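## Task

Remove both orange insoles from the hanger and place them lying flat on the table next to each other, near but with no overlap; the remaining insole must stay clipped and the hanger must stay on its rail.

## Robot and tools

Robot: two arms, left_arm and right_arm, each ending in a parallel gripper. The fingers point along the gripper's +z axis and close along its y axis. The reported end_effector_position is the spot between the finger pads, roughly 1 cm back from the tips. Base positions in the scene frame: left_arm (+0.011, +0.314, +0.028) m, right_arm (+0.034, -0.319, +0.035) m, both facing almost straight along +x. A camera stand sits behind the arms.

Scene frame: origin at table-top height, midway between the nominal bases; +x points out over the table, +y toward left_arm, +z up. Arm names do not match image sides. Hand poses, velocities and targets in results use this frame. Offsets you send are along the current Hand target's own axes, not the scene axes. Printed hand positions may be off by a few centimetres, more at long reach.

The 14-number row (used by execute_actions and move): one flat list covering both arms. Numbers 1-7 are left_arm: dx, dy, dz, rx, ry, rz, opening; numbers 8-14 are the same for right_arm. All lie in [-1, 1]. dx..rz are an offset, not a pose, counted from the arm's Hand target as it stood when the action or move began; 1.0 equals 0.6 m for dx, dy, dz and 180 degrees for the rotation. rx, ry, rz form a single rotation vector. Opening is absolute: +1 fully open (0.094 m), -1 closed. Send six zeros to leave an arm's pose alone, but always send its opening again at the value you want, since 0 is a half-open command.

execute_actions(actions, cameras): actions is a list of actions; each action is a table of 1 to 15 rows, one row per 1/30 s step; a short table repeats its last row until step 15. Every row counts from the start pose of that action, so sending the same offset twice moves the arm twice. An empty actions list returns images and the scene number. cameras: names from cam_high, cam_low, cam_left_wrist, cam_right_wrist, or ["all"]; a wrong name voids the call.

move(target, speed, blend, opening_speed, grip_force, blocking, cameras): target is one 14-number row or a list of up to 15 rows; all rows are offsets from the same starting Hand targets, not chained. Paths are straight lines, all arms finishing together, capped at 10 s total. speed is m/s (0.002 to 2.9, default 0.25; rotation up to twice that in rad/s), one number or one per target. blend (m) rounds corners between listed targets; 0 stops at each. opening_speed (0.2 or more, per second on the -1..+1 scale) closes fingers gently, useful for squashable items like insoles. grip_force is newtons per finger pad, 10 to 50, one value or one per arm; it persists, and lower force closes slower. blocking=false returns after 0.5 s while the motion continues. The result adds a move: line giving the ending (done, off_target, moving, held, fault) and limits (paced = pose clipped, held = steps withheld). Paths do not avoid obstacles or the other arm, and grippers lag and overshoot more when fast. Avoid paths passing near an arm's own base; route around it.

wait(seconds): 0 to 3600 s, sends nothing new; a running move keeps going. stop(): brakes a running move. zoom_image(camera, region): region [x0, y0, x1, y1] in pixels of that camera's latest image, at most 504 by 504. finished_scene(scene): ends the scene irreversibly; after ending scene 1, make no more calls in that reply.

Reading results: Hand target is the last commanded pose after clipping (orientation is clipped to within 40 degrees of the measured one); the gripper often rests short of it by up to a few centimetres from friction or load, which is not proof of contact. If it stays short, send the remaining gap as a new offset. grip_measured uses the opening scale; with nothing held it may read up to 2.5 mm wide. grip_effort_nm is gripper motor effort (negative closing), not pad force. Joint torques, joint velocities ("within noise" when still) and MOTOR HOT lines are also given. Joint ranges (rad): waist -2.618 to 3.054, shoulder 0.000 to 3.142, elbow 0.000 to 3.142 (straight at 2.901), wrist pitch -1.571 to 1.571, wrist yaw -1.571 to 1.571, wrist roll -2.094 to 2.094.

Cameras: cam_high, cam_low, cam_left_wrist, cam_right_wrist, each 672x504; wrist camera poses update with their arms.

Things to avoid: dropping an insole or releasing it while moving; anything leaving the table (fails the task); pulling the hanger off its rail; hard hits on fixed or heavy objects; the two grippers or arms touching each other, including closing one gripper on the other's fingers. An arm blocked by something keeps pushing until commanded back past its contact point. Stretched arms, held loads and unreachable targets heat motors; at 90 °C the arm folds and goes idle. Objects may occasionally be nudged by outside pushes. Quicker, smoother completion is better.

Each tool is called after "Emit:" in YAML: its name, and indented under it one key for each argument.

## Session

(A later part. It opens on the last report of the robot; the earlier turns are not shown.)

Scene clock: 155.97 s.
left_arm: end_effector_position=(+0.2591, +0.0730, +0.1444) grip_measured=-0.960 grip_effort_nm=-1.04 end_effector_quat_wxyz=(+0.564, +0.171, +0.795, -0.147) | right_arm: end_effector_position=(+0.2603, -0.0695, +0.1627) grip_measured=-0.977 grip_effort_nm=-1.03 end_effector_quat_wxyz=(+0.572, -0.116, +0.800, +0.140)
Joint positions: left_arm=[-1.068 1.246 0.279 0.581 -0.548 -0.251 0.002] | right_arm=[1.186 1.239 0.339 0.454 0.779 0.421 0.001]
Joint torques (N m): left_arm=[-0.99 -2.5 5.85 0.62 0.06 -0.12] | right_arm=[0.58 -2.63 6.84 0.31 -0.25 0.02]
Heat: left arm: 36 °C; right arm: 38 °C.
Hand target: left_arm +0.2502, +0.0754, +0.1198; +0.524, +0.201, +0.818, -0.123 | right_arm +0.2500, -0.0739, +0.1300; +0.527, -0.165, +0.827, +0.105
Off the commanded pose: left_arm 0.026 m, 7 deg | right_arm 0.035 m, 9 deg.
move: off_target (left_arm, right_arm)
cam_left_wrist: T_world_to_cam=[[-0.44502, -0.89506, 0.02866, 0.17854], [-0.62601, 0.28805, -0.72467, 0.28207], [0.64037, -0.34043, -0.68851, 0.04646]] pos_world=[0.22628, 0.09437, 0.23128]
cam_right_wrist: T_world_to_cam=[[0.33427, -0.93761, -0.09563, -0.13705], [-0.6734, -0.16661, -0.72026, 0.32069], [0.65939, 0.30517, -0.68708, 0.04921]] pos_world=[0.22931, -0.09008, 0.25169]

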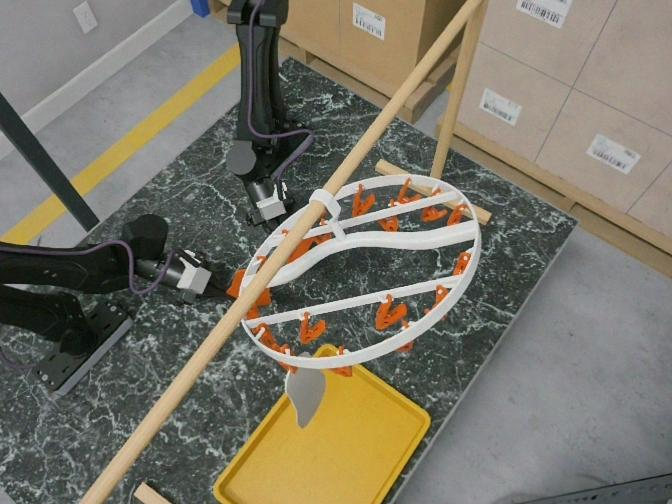

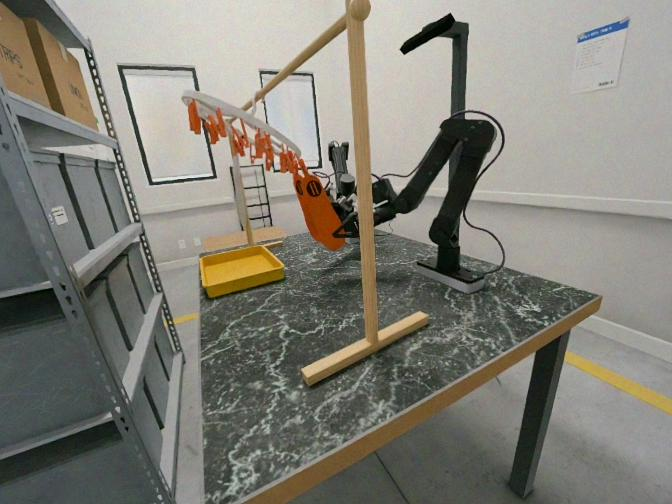

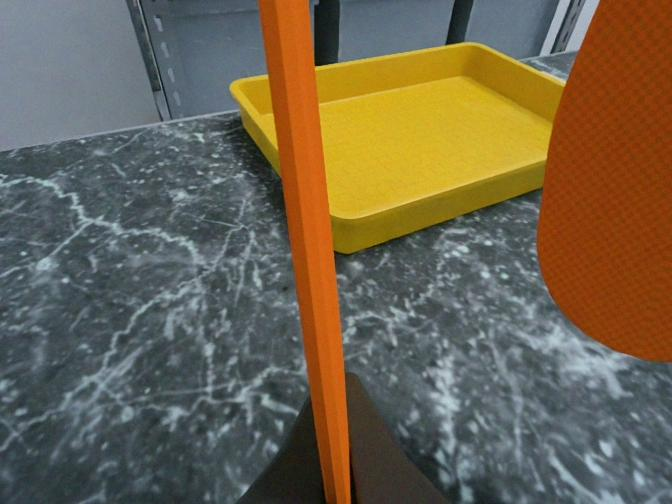

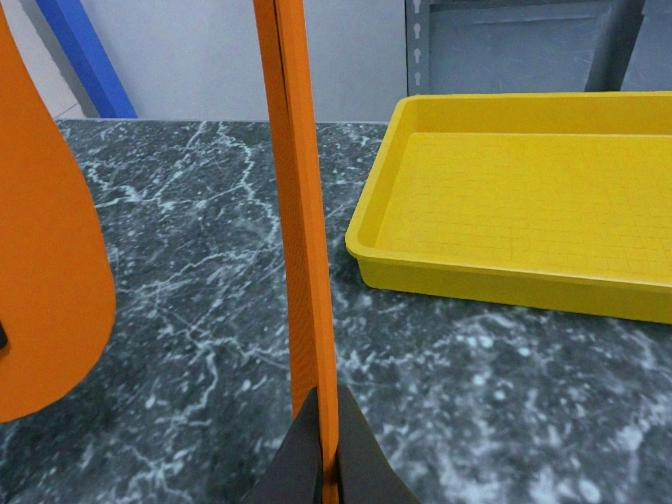

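Emit:
move:
  target: [0.076,-0.008,-0.02,0,0,0,-1,0.076,0.003,-0.02,0,0,0,-1]
  speed: 0.08
  cameras: ["all"]

Scene clock: 164.93 s.
left_arm: end_effector_position=(+0.2232, +0.0853, +0.0858) grip_measured=-0.960 grip_effort_nm=-1.04 end_effector_quat_wxyz=(+0.526, +0.201, +0.817, -0.122) | right_arm: end_effector_position=(+0.2227, -0.0822, +0.0973) grip_measured=-0.977 grip_effort_nm=-1.03 end_effector_quat_wxyz=(+0.530, -0.162, +0.825, +0.111)
Joint positions: left_arm=[-1.192 1.35 0.152 0.656 -0.628 -0.328 0.002] | right_arm=[1.319 1.35 0.221 0.467 0.831 0.536 0.001]
Joint torques (N m): left_arm=[-0.76 -1.69 4.4 1.78 -0.19 -0.11] | right_arm=[0.49 -2.32 6.39 1.19 0.27 0.03]
Heat: left arm: 34 °C; right arm: 38 °C.
Hand target: left_arm +0.2213, +0.0851, +0.0834; +0.524, +0.201, +0.818, -0.123 | right_arm +0.2215, -0.0838, +0.0937; +0.527, -0.165, +0.827, +0.105
Off the commanded pose: left_arm 0.003 m, 0 deg | right_arm 0.004 m, 1 deg.
move: done
cam_left_wrist: T_world_to_cam=[[-0.46599, -0.8845, -0.02245, 0.18339], [-0.66578, 0.36724, -0.64951, 0.20923], [0.58274, -0.28772, -0.76002, 0.04783]] pos_world=[0.19689, 0.09913, 0.17637]
cam_right_wrist: T_world_to_cam=[[0.37341, -0.92757, -0.01362, -0.1585], [-0.71508, -0.27845, -0.6412, 0.23856], [0.59096, 0.24917, -0.76726, 0.05131]] pos_world=[0.19945, -0.09338, 0.19018]

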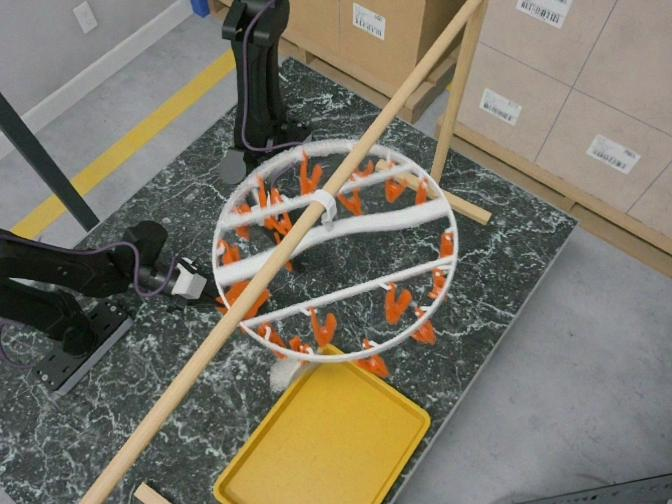

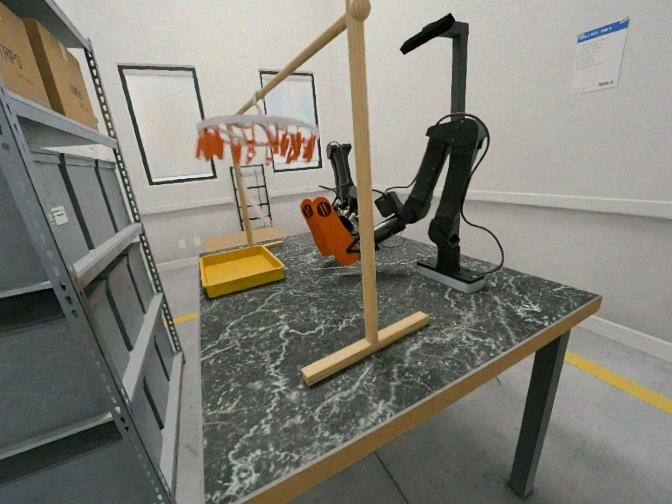

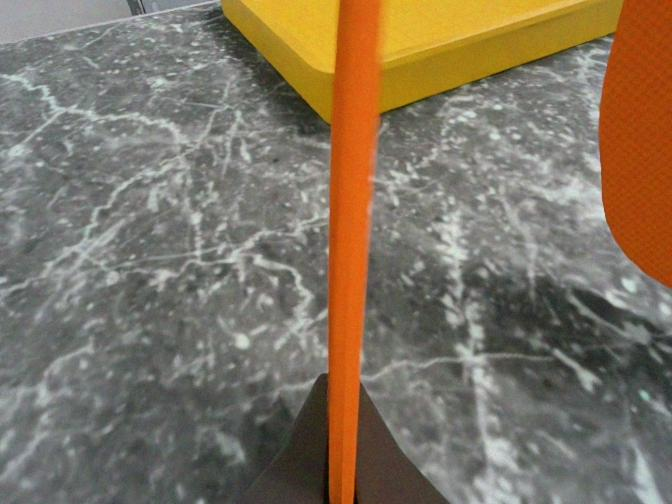

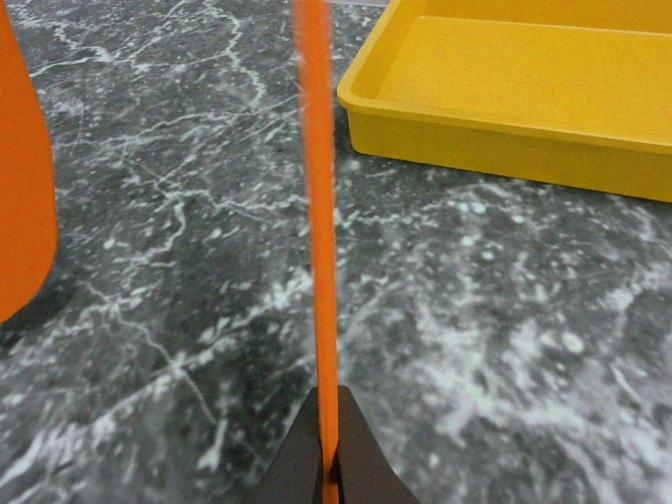

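Emit:
move:
  target:
    - [-0.09,0.074,-0.069,0.131,-0.132,0.297,-1,-0.076,-0.076,-0.057,-0.142,-0.142,-0.3,-1]
    - [-0.083,0.059,0.027,0.2628,-0.2642,0.5949,-1,-0.068,-0.056,0.038,-0.2836,-0.2835,-0.601,-1]
  speed: 0.2
  blend: 0.03
  cameras: ["all"]

Scene clock: 195.10 s.
left_arm: end_effector_position=(+0.2719, +0.1017, +0.1234) grip_measured=-0.960 grip_effort_nm=-1.04 end_effector_quat_wxyz=(+0.597, +0.794, +0.102, +0.050) | right_arm: end_effector_position=(+0.2723, -0.1007, +0.1248) grip_measured=-0.977 grip_effort_nm=-1.03 end_effector_quat_wxyz=(-0.591, +0.801, -0.084, +0.048)
Joint positions: left_arm=[-0.211 1.535 0.42 0.472 1.081 2.11 0.002] | right_arm=[0.198 1.484 0.361 0.463 -1.065 -2.145 0.001]
Joint torques (N m): left_arm=[-0.34 -2.93 5 1.48 0.45 -0.02] | right_arm=[0.27 -3.33 6.42 1.05 -0.36 -0.04]
Heat: left arm: 35 °C; right arm: 38 °C.
Hand target: left_arm +0.2691, +0.1000, +0.1223; +0.537, +0.843, +0.000, +0.000 | right_arm +0.2693, -0.1003, +0.1210; -0.537, +0.843, +0.000, +0.000
Off the commanded pose: left_arm 0.004 m, 16 deg | right_arm 0.005 m, 14 deg.
joint sent to its limit (left arm) — joint 6 (wrist roll), upper limit. The joint targets are off in orientation, not in position.
joint sent to its limit (right arm) — joint 6 (wrist roll), lower limit. The joint targets are off in orientation, not in position.
move: off_target (left_arm, right_arm)
cam_left_wrist: T_world_to_cam=[[-0.08939, 0.27329, -0.95777, 0.11679], [0.80138, 0.59076, 0.09377, -0.25339], [0.59144, -0.75916, -0.27182, 0.03804]] pos_world=[0.19101, 0.14665, 0.14595]
cam_right_wrist: T_world_to_cam=[[0.0824, 0.2765, 0.95748, -0.11448], [0.80768, -0.58136, 0.09837, -0.2509], [0.58384, 0.76522, -0.27122, 0.03969]] pos_world=[0.18891, -0.14458, 0.14506]

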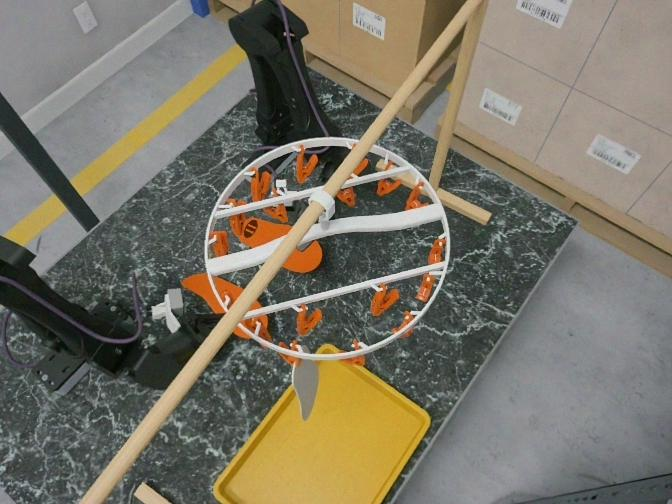

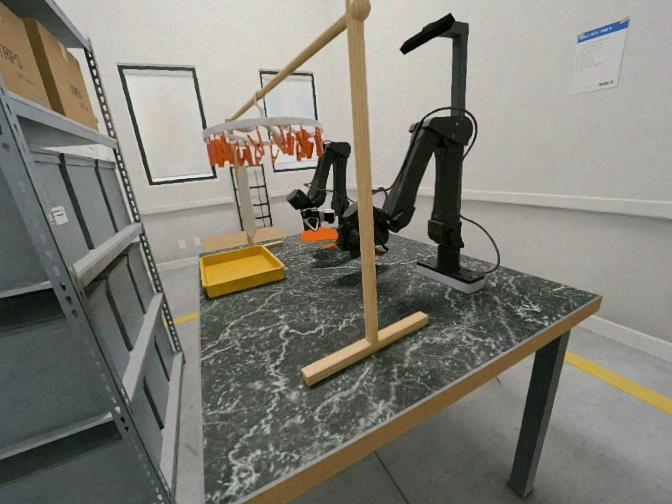

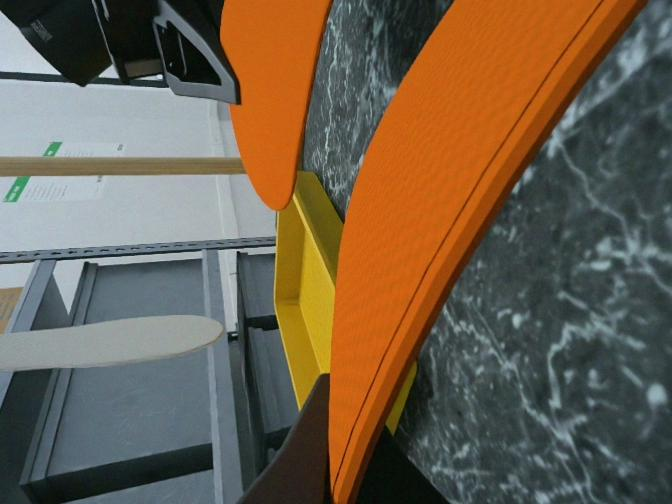

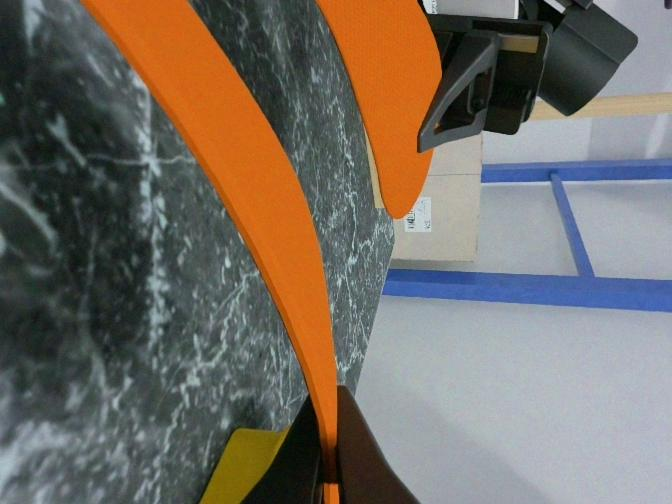

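Emit:
move:
  target: [0,-0.075,0.077,0,0,0,-1,0,0.073,0.077,0,0,0,-1]
  speed: 0.12
  cameras: ["all"]

Emit:
zoom_image:
  camera: "cam_high"
  region: [150, 150, 400, 400]

Scene clock: 204.17 s.
left_arm: end_effector_position=(+0.2725, +0.0785, +0.0663) grip_measured=-0.960 grip_effort_nm=-1.04 end_effector_quat_wxyz=(+0.587, +0.804, +0.081, +0.036) | right_arm: end_effector_position=(+0.2721, -0.0773, +0.0670) grip_measured=-0.977 grip_effort_nm=-1.03 end_effector_quat_wxyz=(-0.577, +0.814, -0.063, +0.035)
Joint positions: left_arm=[-0.297 1.859 0.42 0.79 1.037 2.11 0.002] | right_arm=[0.293 1.832 0.361 0.8 -1.006 -2.145 0.001]
Joint torques (N m): left_arm=[-0.64 -3.85 3.36 1.5 0.33 -0.02] | right_arm=[0.39 -4.66 4.89 1.16 -0.34 -0.03]
Heat: left arm: 34 °C; right arm: 38 °C.
Hand target: left_arm +0.2692, +0.0771, +0.0619; +0.537, +0.843, +0.000, +0.000 | right_arm +0.2694, -0.0769, +0.0619; -0.537, +0.843, +0.000, +0.000
Off the commanded pose: left_arm 0.006 m, 12 deg | right_arm 0.006 m, 10 deg.
joint sent to its limit (left arm) — joint 6 (wrist roll), upper limit. The joint targets are off in orientation, not in position.
joint sent to its limit (right arm) — joint 6 (wrist roll), lower limit. The joint targets are off in orientation, not in position.
move: off_target (left_arm, right_arm)
cam_left_wrist: T_world_to_cam=[[-0.07455, 0.30371, -0.94985, 0.06156], [0.83012, 0.5467, 0.10965, -0.24017], [0.55258, -0.78031, -0.29287, 0.01823]] pos_world=[0.19388, 0.12683, 0.09014]
cam_right_wrist: T_world_to_cam=[[0.06826, 0.31603, 0.94629, -0.05786], [0.8354, -0.53661, 0.11895, -0.23695], [0.54538, 0.78242, -0.30064, 0.02003]] pos_world=[0.19098, -0.12454, 0.08896]

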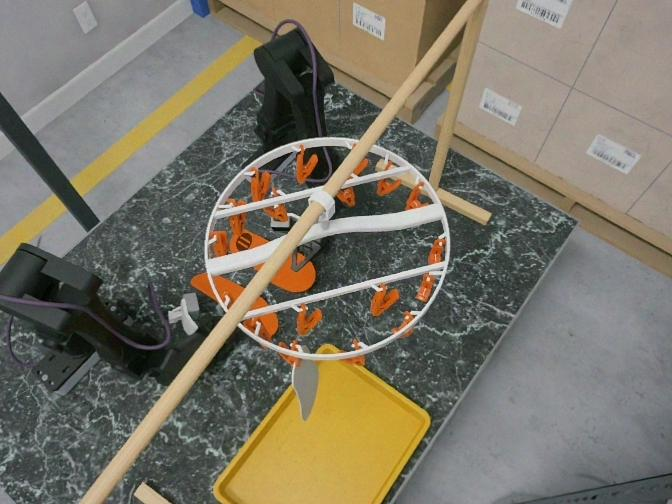

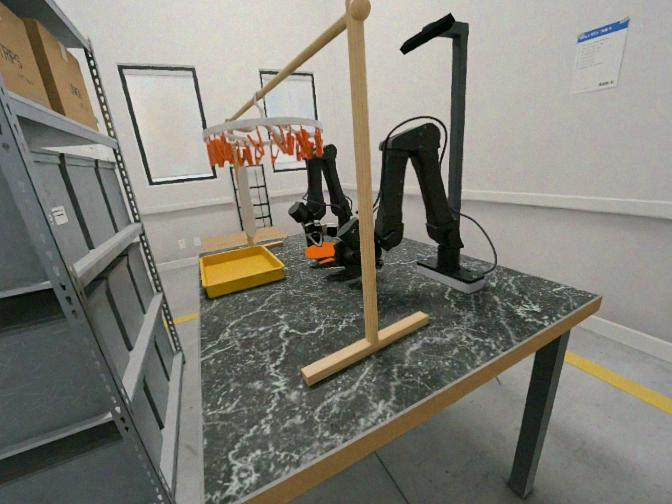

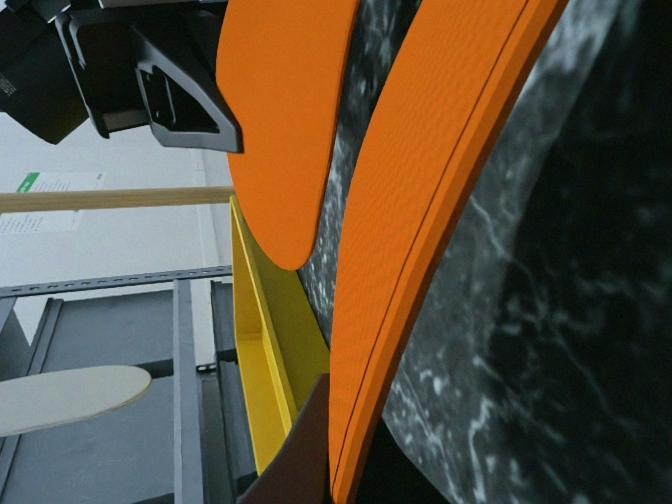

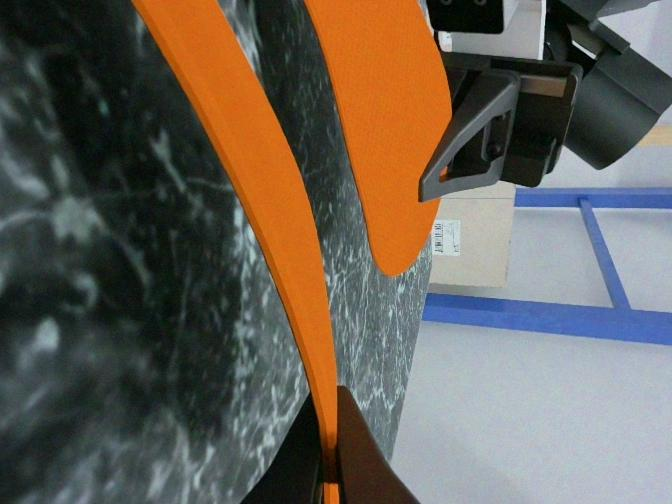

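Scaled by 2.016 from the camera's image (finer frame: 960x720).

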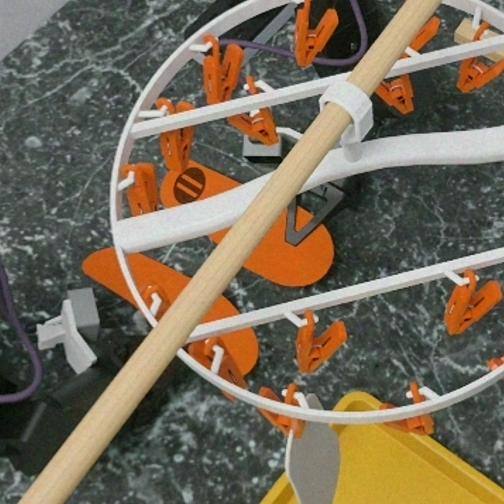

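Emit:
move:
  target: [0,-0.036,0.036,0,0,0,-1,0,0.036,0.036,0,0,0,-1]
  speed: 0.08
  cameras: ["cam_high","cam_low"]

Emit:
zoom_image:
  camera: "cam_high"
  region: [150, 150, 400, 400]

Emit:
zoom_image:
  camera: "cam_low"
  region: [230, 160, 430, 310]

Scene clock: 209.50 s.
left_arm: end_effector_position=(+0.2654, +0.0704, +0.0344) grip_measured=-0.960 grip_effort_nm=-1.04 end_effector_quat_wxyz=(+0.577, +0.812, +0.079, +0.024) | right_arm: end_effector_position=(+0.2706, -0.0675, +0.0384) grip_measured=-0.977 grip_effort_nm=-1.03 end_effector_quat_wxyz=(-0.571, +0.819, -0.055, +0.028)
Joint positions: left_arm=[-0.336 2.014 0.42 0.921 1.01 2.11 0.002] | right_arm=[0.332 2.005 0.382 0.945 -0.985 -2.145 0.001]
Joint torques (N m): left_arm=[-0.76 -4.16 4.49 1.49 0.29 -0.02] | right_arm=[0.5 -5.19 4.6 1.09 -0.31 -0.01]
Heat: left arm: 34 °C; right arm: 38 °C.
Hand target: left_arm +0.2692, +0.0667, +0.0333; +0.537, +0.843, +0.000, +0.000 | right_arm +0.2695, -0.0664, +0.0332; -0.537, +0.843, +0.000, +0.001
Off the commanded pose: left_arm 0.005 m, 11 deg | right_arm 0.005 m, 9 deg.
joint sent to its limit (left arm) — joint 6 (wrist roll), upper limit. The joint targets are off in orientation, not in position.
joint sent to its limit (right arm) — joint 6 (wrist roll), lower limit. The joint targets are off in orientation, not in position.
move: off_target (left_arm, right_arm)

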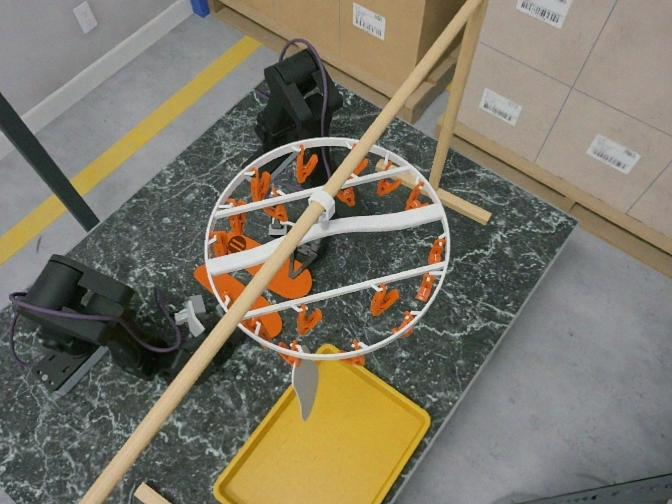

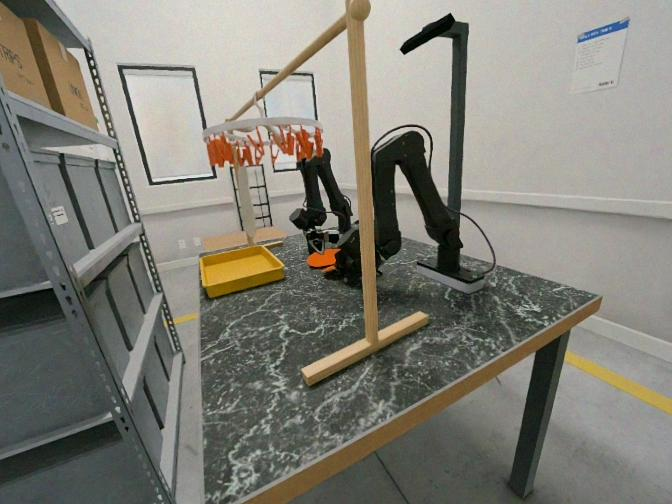

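Scaled by 2.016 from the camera's image (finer frame: 960x720).

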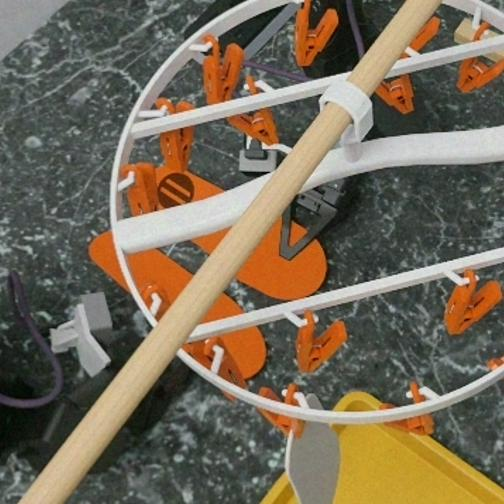

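Scaled by 2.520 from the camera's image (finer frame: 960x720).

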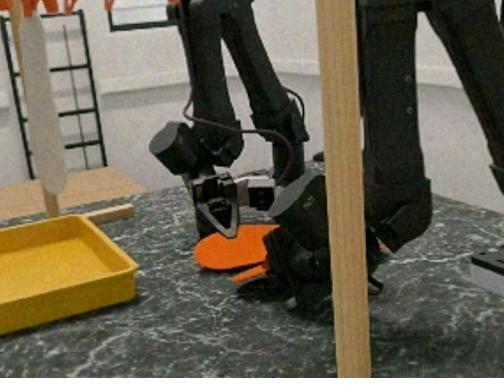

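Emit:
move:
  target: [0,-0.014,0.012,0,0,0,-1,0,0.02,0.018,0,0,0,-1]
  speed: 0.06
  cameras: ["cam_high","cam_left_wrist","cam_right_wrist"]

Emit:
zoom_image:
  camera: "cam_high"
  region: [150, 150, 400, 400]

Scene clock: 215.17 s.
left_arm: end_effector_position=(+0.2678, +0.0668, +0.0253) grip_measured=-0.960 grip_effort_nm=-1.04 end_effector_quat_wxyz=(+0.577, +0.813, +0.075, +0.025) | right_arm: end_effector_position=(+0.2715, -0.0625, +0.0243) grip_measured=-0.977 grip_effort_nm=-1.03 end_effector_quat_wxyz=(-0.570, +0.820, -0.049, +0.027)
Joint positions: left_arm=[-0.346 2.076 0.438 0.971 1.005 2.11 0.002] | right_arm=[0.348 2.097 0.403 1.02 -0.977 -2.145 0.001]
Joint torques (N m): left_arm=[-0.76 -4.36 3.74 1.51 0.28 -0.02] | right_arm=[0.53 -5.41 3.97 1.09 -0.29 -0.03]
Heat: left arm: 34 °C; right arm: 37 °C.
Hand target: left_arm +0.2692, +0.0637, +0.0226; +0.537, +0.843, +0.000, +0.000 | right_arm +0.2695, -0.0618, +0.0177; -0.537, +0.843, +0.000, +0.000
Off the commanded pose: left_arm 0.004 m, 11 deg | right_arm 0.007 m, 8 deg.
joint sent to its limit (left arm) — joint 6 (wrist roll), upper limit. The joint targets are off in orientation, not in position.
joint sent to its limit (right arm) — joint 6 (wrist roll), lower limit. The joint targets are off in orientation, not in position.
move: off_target (left_arm, right_arm)
cam_left_wrist: T_world_to_cam=[[-0.07838, 0.32829, -0.94132, 0.02494], [0.84419, 0.52411, 0.11249, -0.22764], [0.53029, -0.78584, -0.31821, 0.00667]] pos_world=[0.19058, 0.11636, 0.05121]
cam_right_wrist: T_world_to_cam=[[0.0548, 0.33542, 0.94047, -0.01711], [0.8519, -0.50701, 0.13119, -0.22635], [0.52084, 0.794, -0.31352, 0.00358]] pos_world=[0.1919, -0.11187, 0.04691]

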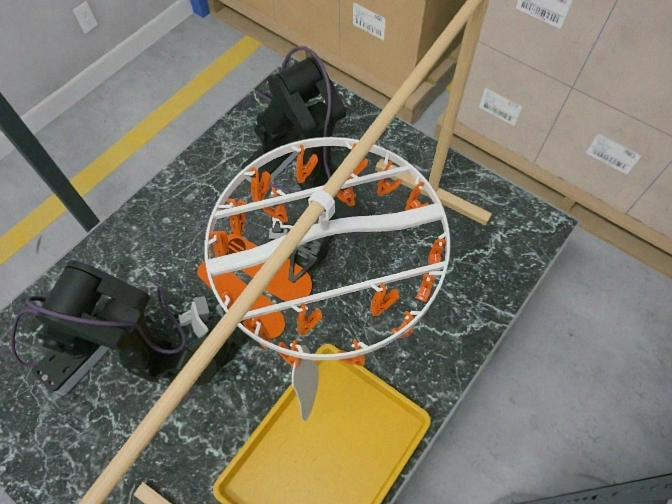

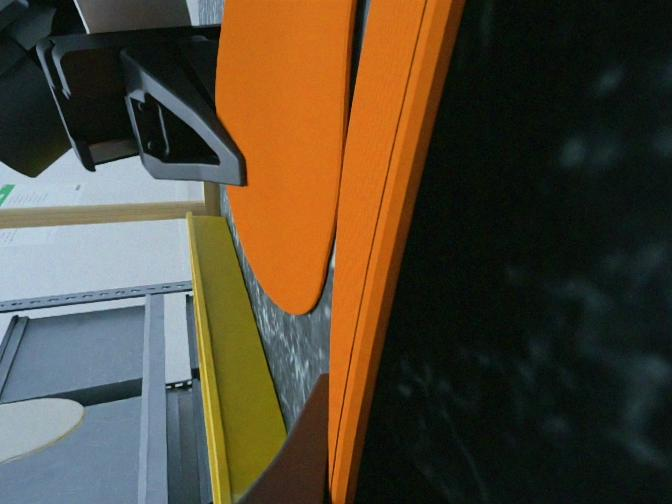

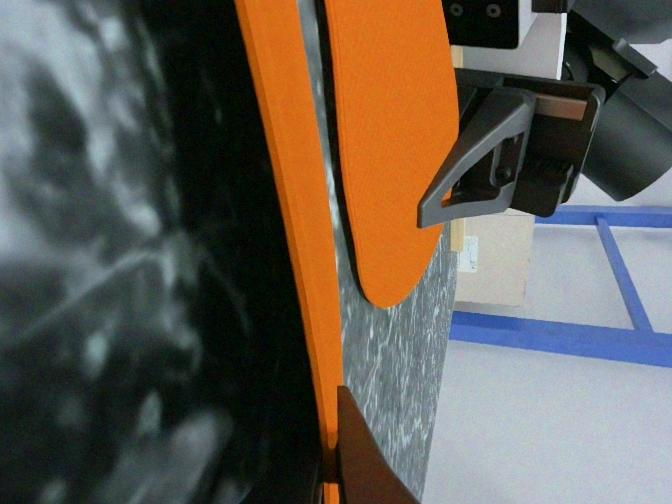

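Scaled by 2.016 from the camera's image (finer frame: 960x720).

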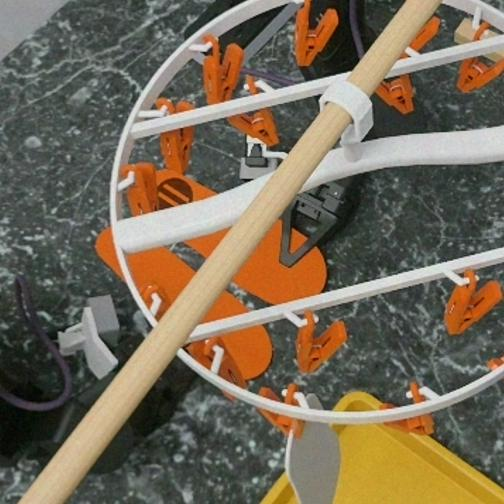

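Emit:
move:
  target:
    - [0,0,0,0,0,0,-0.7,0,0,0,0,0,0,-0.7]
    - [0,-0.056,-0.121,0,0,0,-0.7,0,0.056,-0.121,0,0,0,-0.7]
  speed: 0.08
  cameras: ["all"]

Emit:
zoom_image:
  camera: "cam_high"
  region: [150, 150, 400, 400]

Scene clock: 224.77 s.
left_arm: end_effector_position=(+0.2651, +0.1391, +0.0466) grip_measured=-0.702 grip_effort_nm=0.09 end_effector_quat_wxyz=(+0.680, +0.729, +0.025, +0.077) | right_arm: end_effector_position=(+0.2662, -0.1381, +0.0409) grip_measured=-0.702 grip_effort_nm=0.10 end_effector_quat_wxyz=(-0.667, +0.740, -0.039, +0.074)
Joint positions: left_arm=[-0.008 2.333 0.368 1.528 1.42 2.081 0.014] | right_arm=[-0.017 2.379 0.293 1.571 -1.37 -2.135 0.014]
Joint torques (N m): left_arm=[0.94 -2.28 0.87 0.64 -0.28 0.25] | right_arm=[-0.5 -2.21 0.88 0.7 0.32 -0.12]
Heat: left arm: 34 °C; right arm: 37 °C.
Hand target: left_arm +0.2692, +0.1436, +0.0228; +0.537, +0.843, +0.000, +0.000 | right_arm +0.2696, -0.1418, +0.0179; -0.537, +0.843, +0.000, +0.001
Off the commanded pose: left_arm 0.025 m, 23 deg | right_arm 0.023 m, 21 deg.
joint read past its limit (right arm) — joint 4 (wrist pitch), upper limit.
joint sent to its limit (left arm) — joint 6 (wrist roll), upper limit. The joint targets are off in orientation, not in position.
joint sent to its limit (right arm) — joint 6 (wrist roll), lower limit. The joint targets are off in orientation, not in position.
move: off_target (left_arm, right_arm)
cam_left_wrist: T_world_to_cam=[[0.08139, 0.08057, -0.99342, 0.01556], [0.8328, 0.54208, 0.1122, -0.26521], [0.54755, -0.83646, -0.02298, 0.0603]] pos_world=[0.18658, 0.19295, 0.0466]
cam_right_wrist: T_world_to_cam=[[-0.03639, 0.09437, 0.99487, -0.01826], [0.81963, -0.56674, 0.08374, -0.26009], [0.57174, 0.81847, -0.05672, 0.05097]] pos_world=[0.18337, -0.1874, 0.04284]

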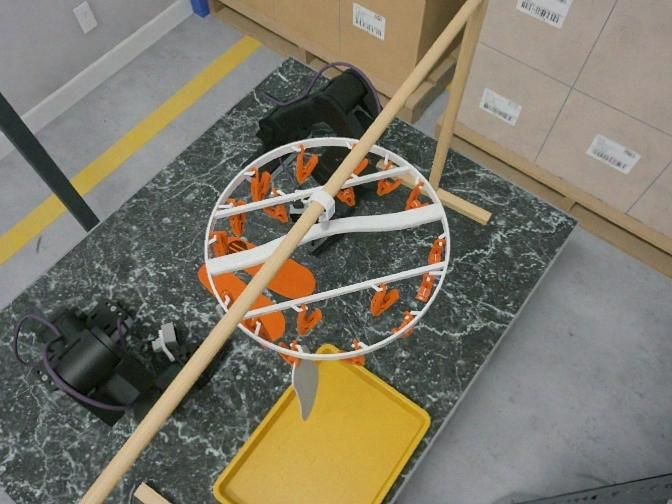

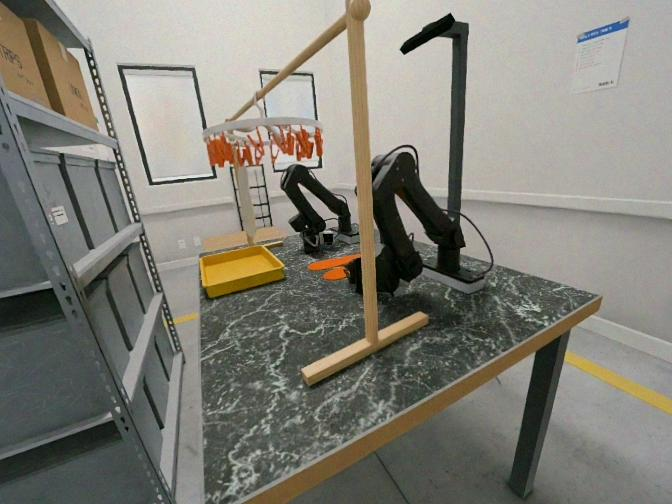

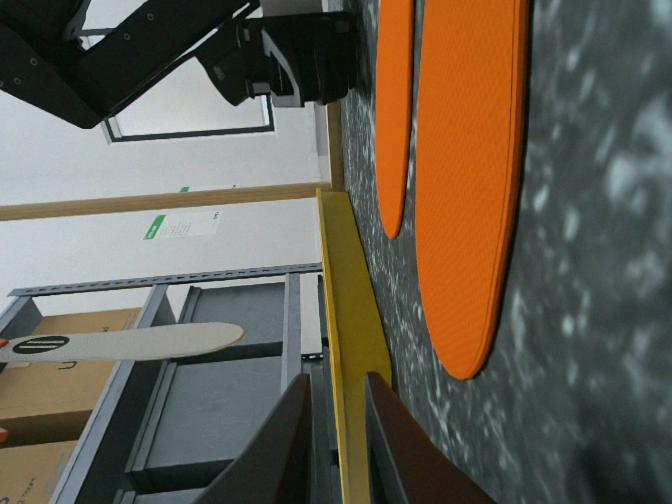

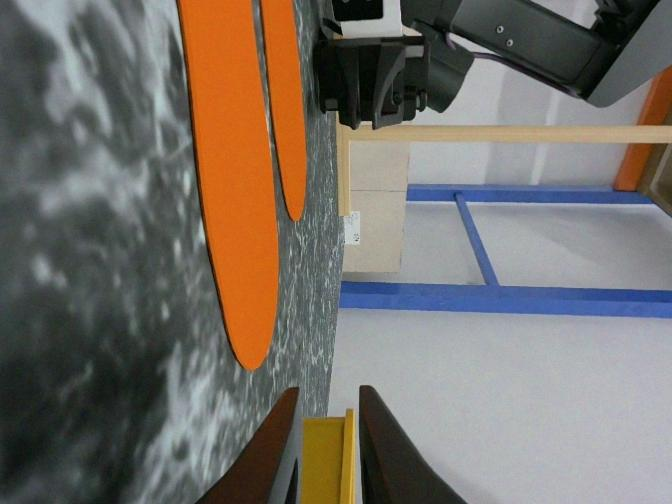

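Scaled by 2.016 from the camera's image (finer frame: 960x720).

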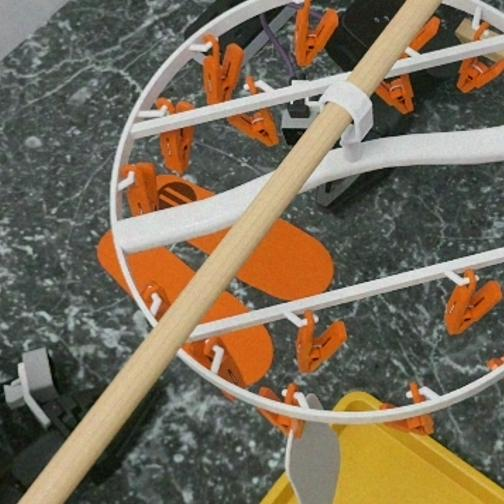

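Emit:
finished_scene:
  scene: 1

The scene is finished: the task was done.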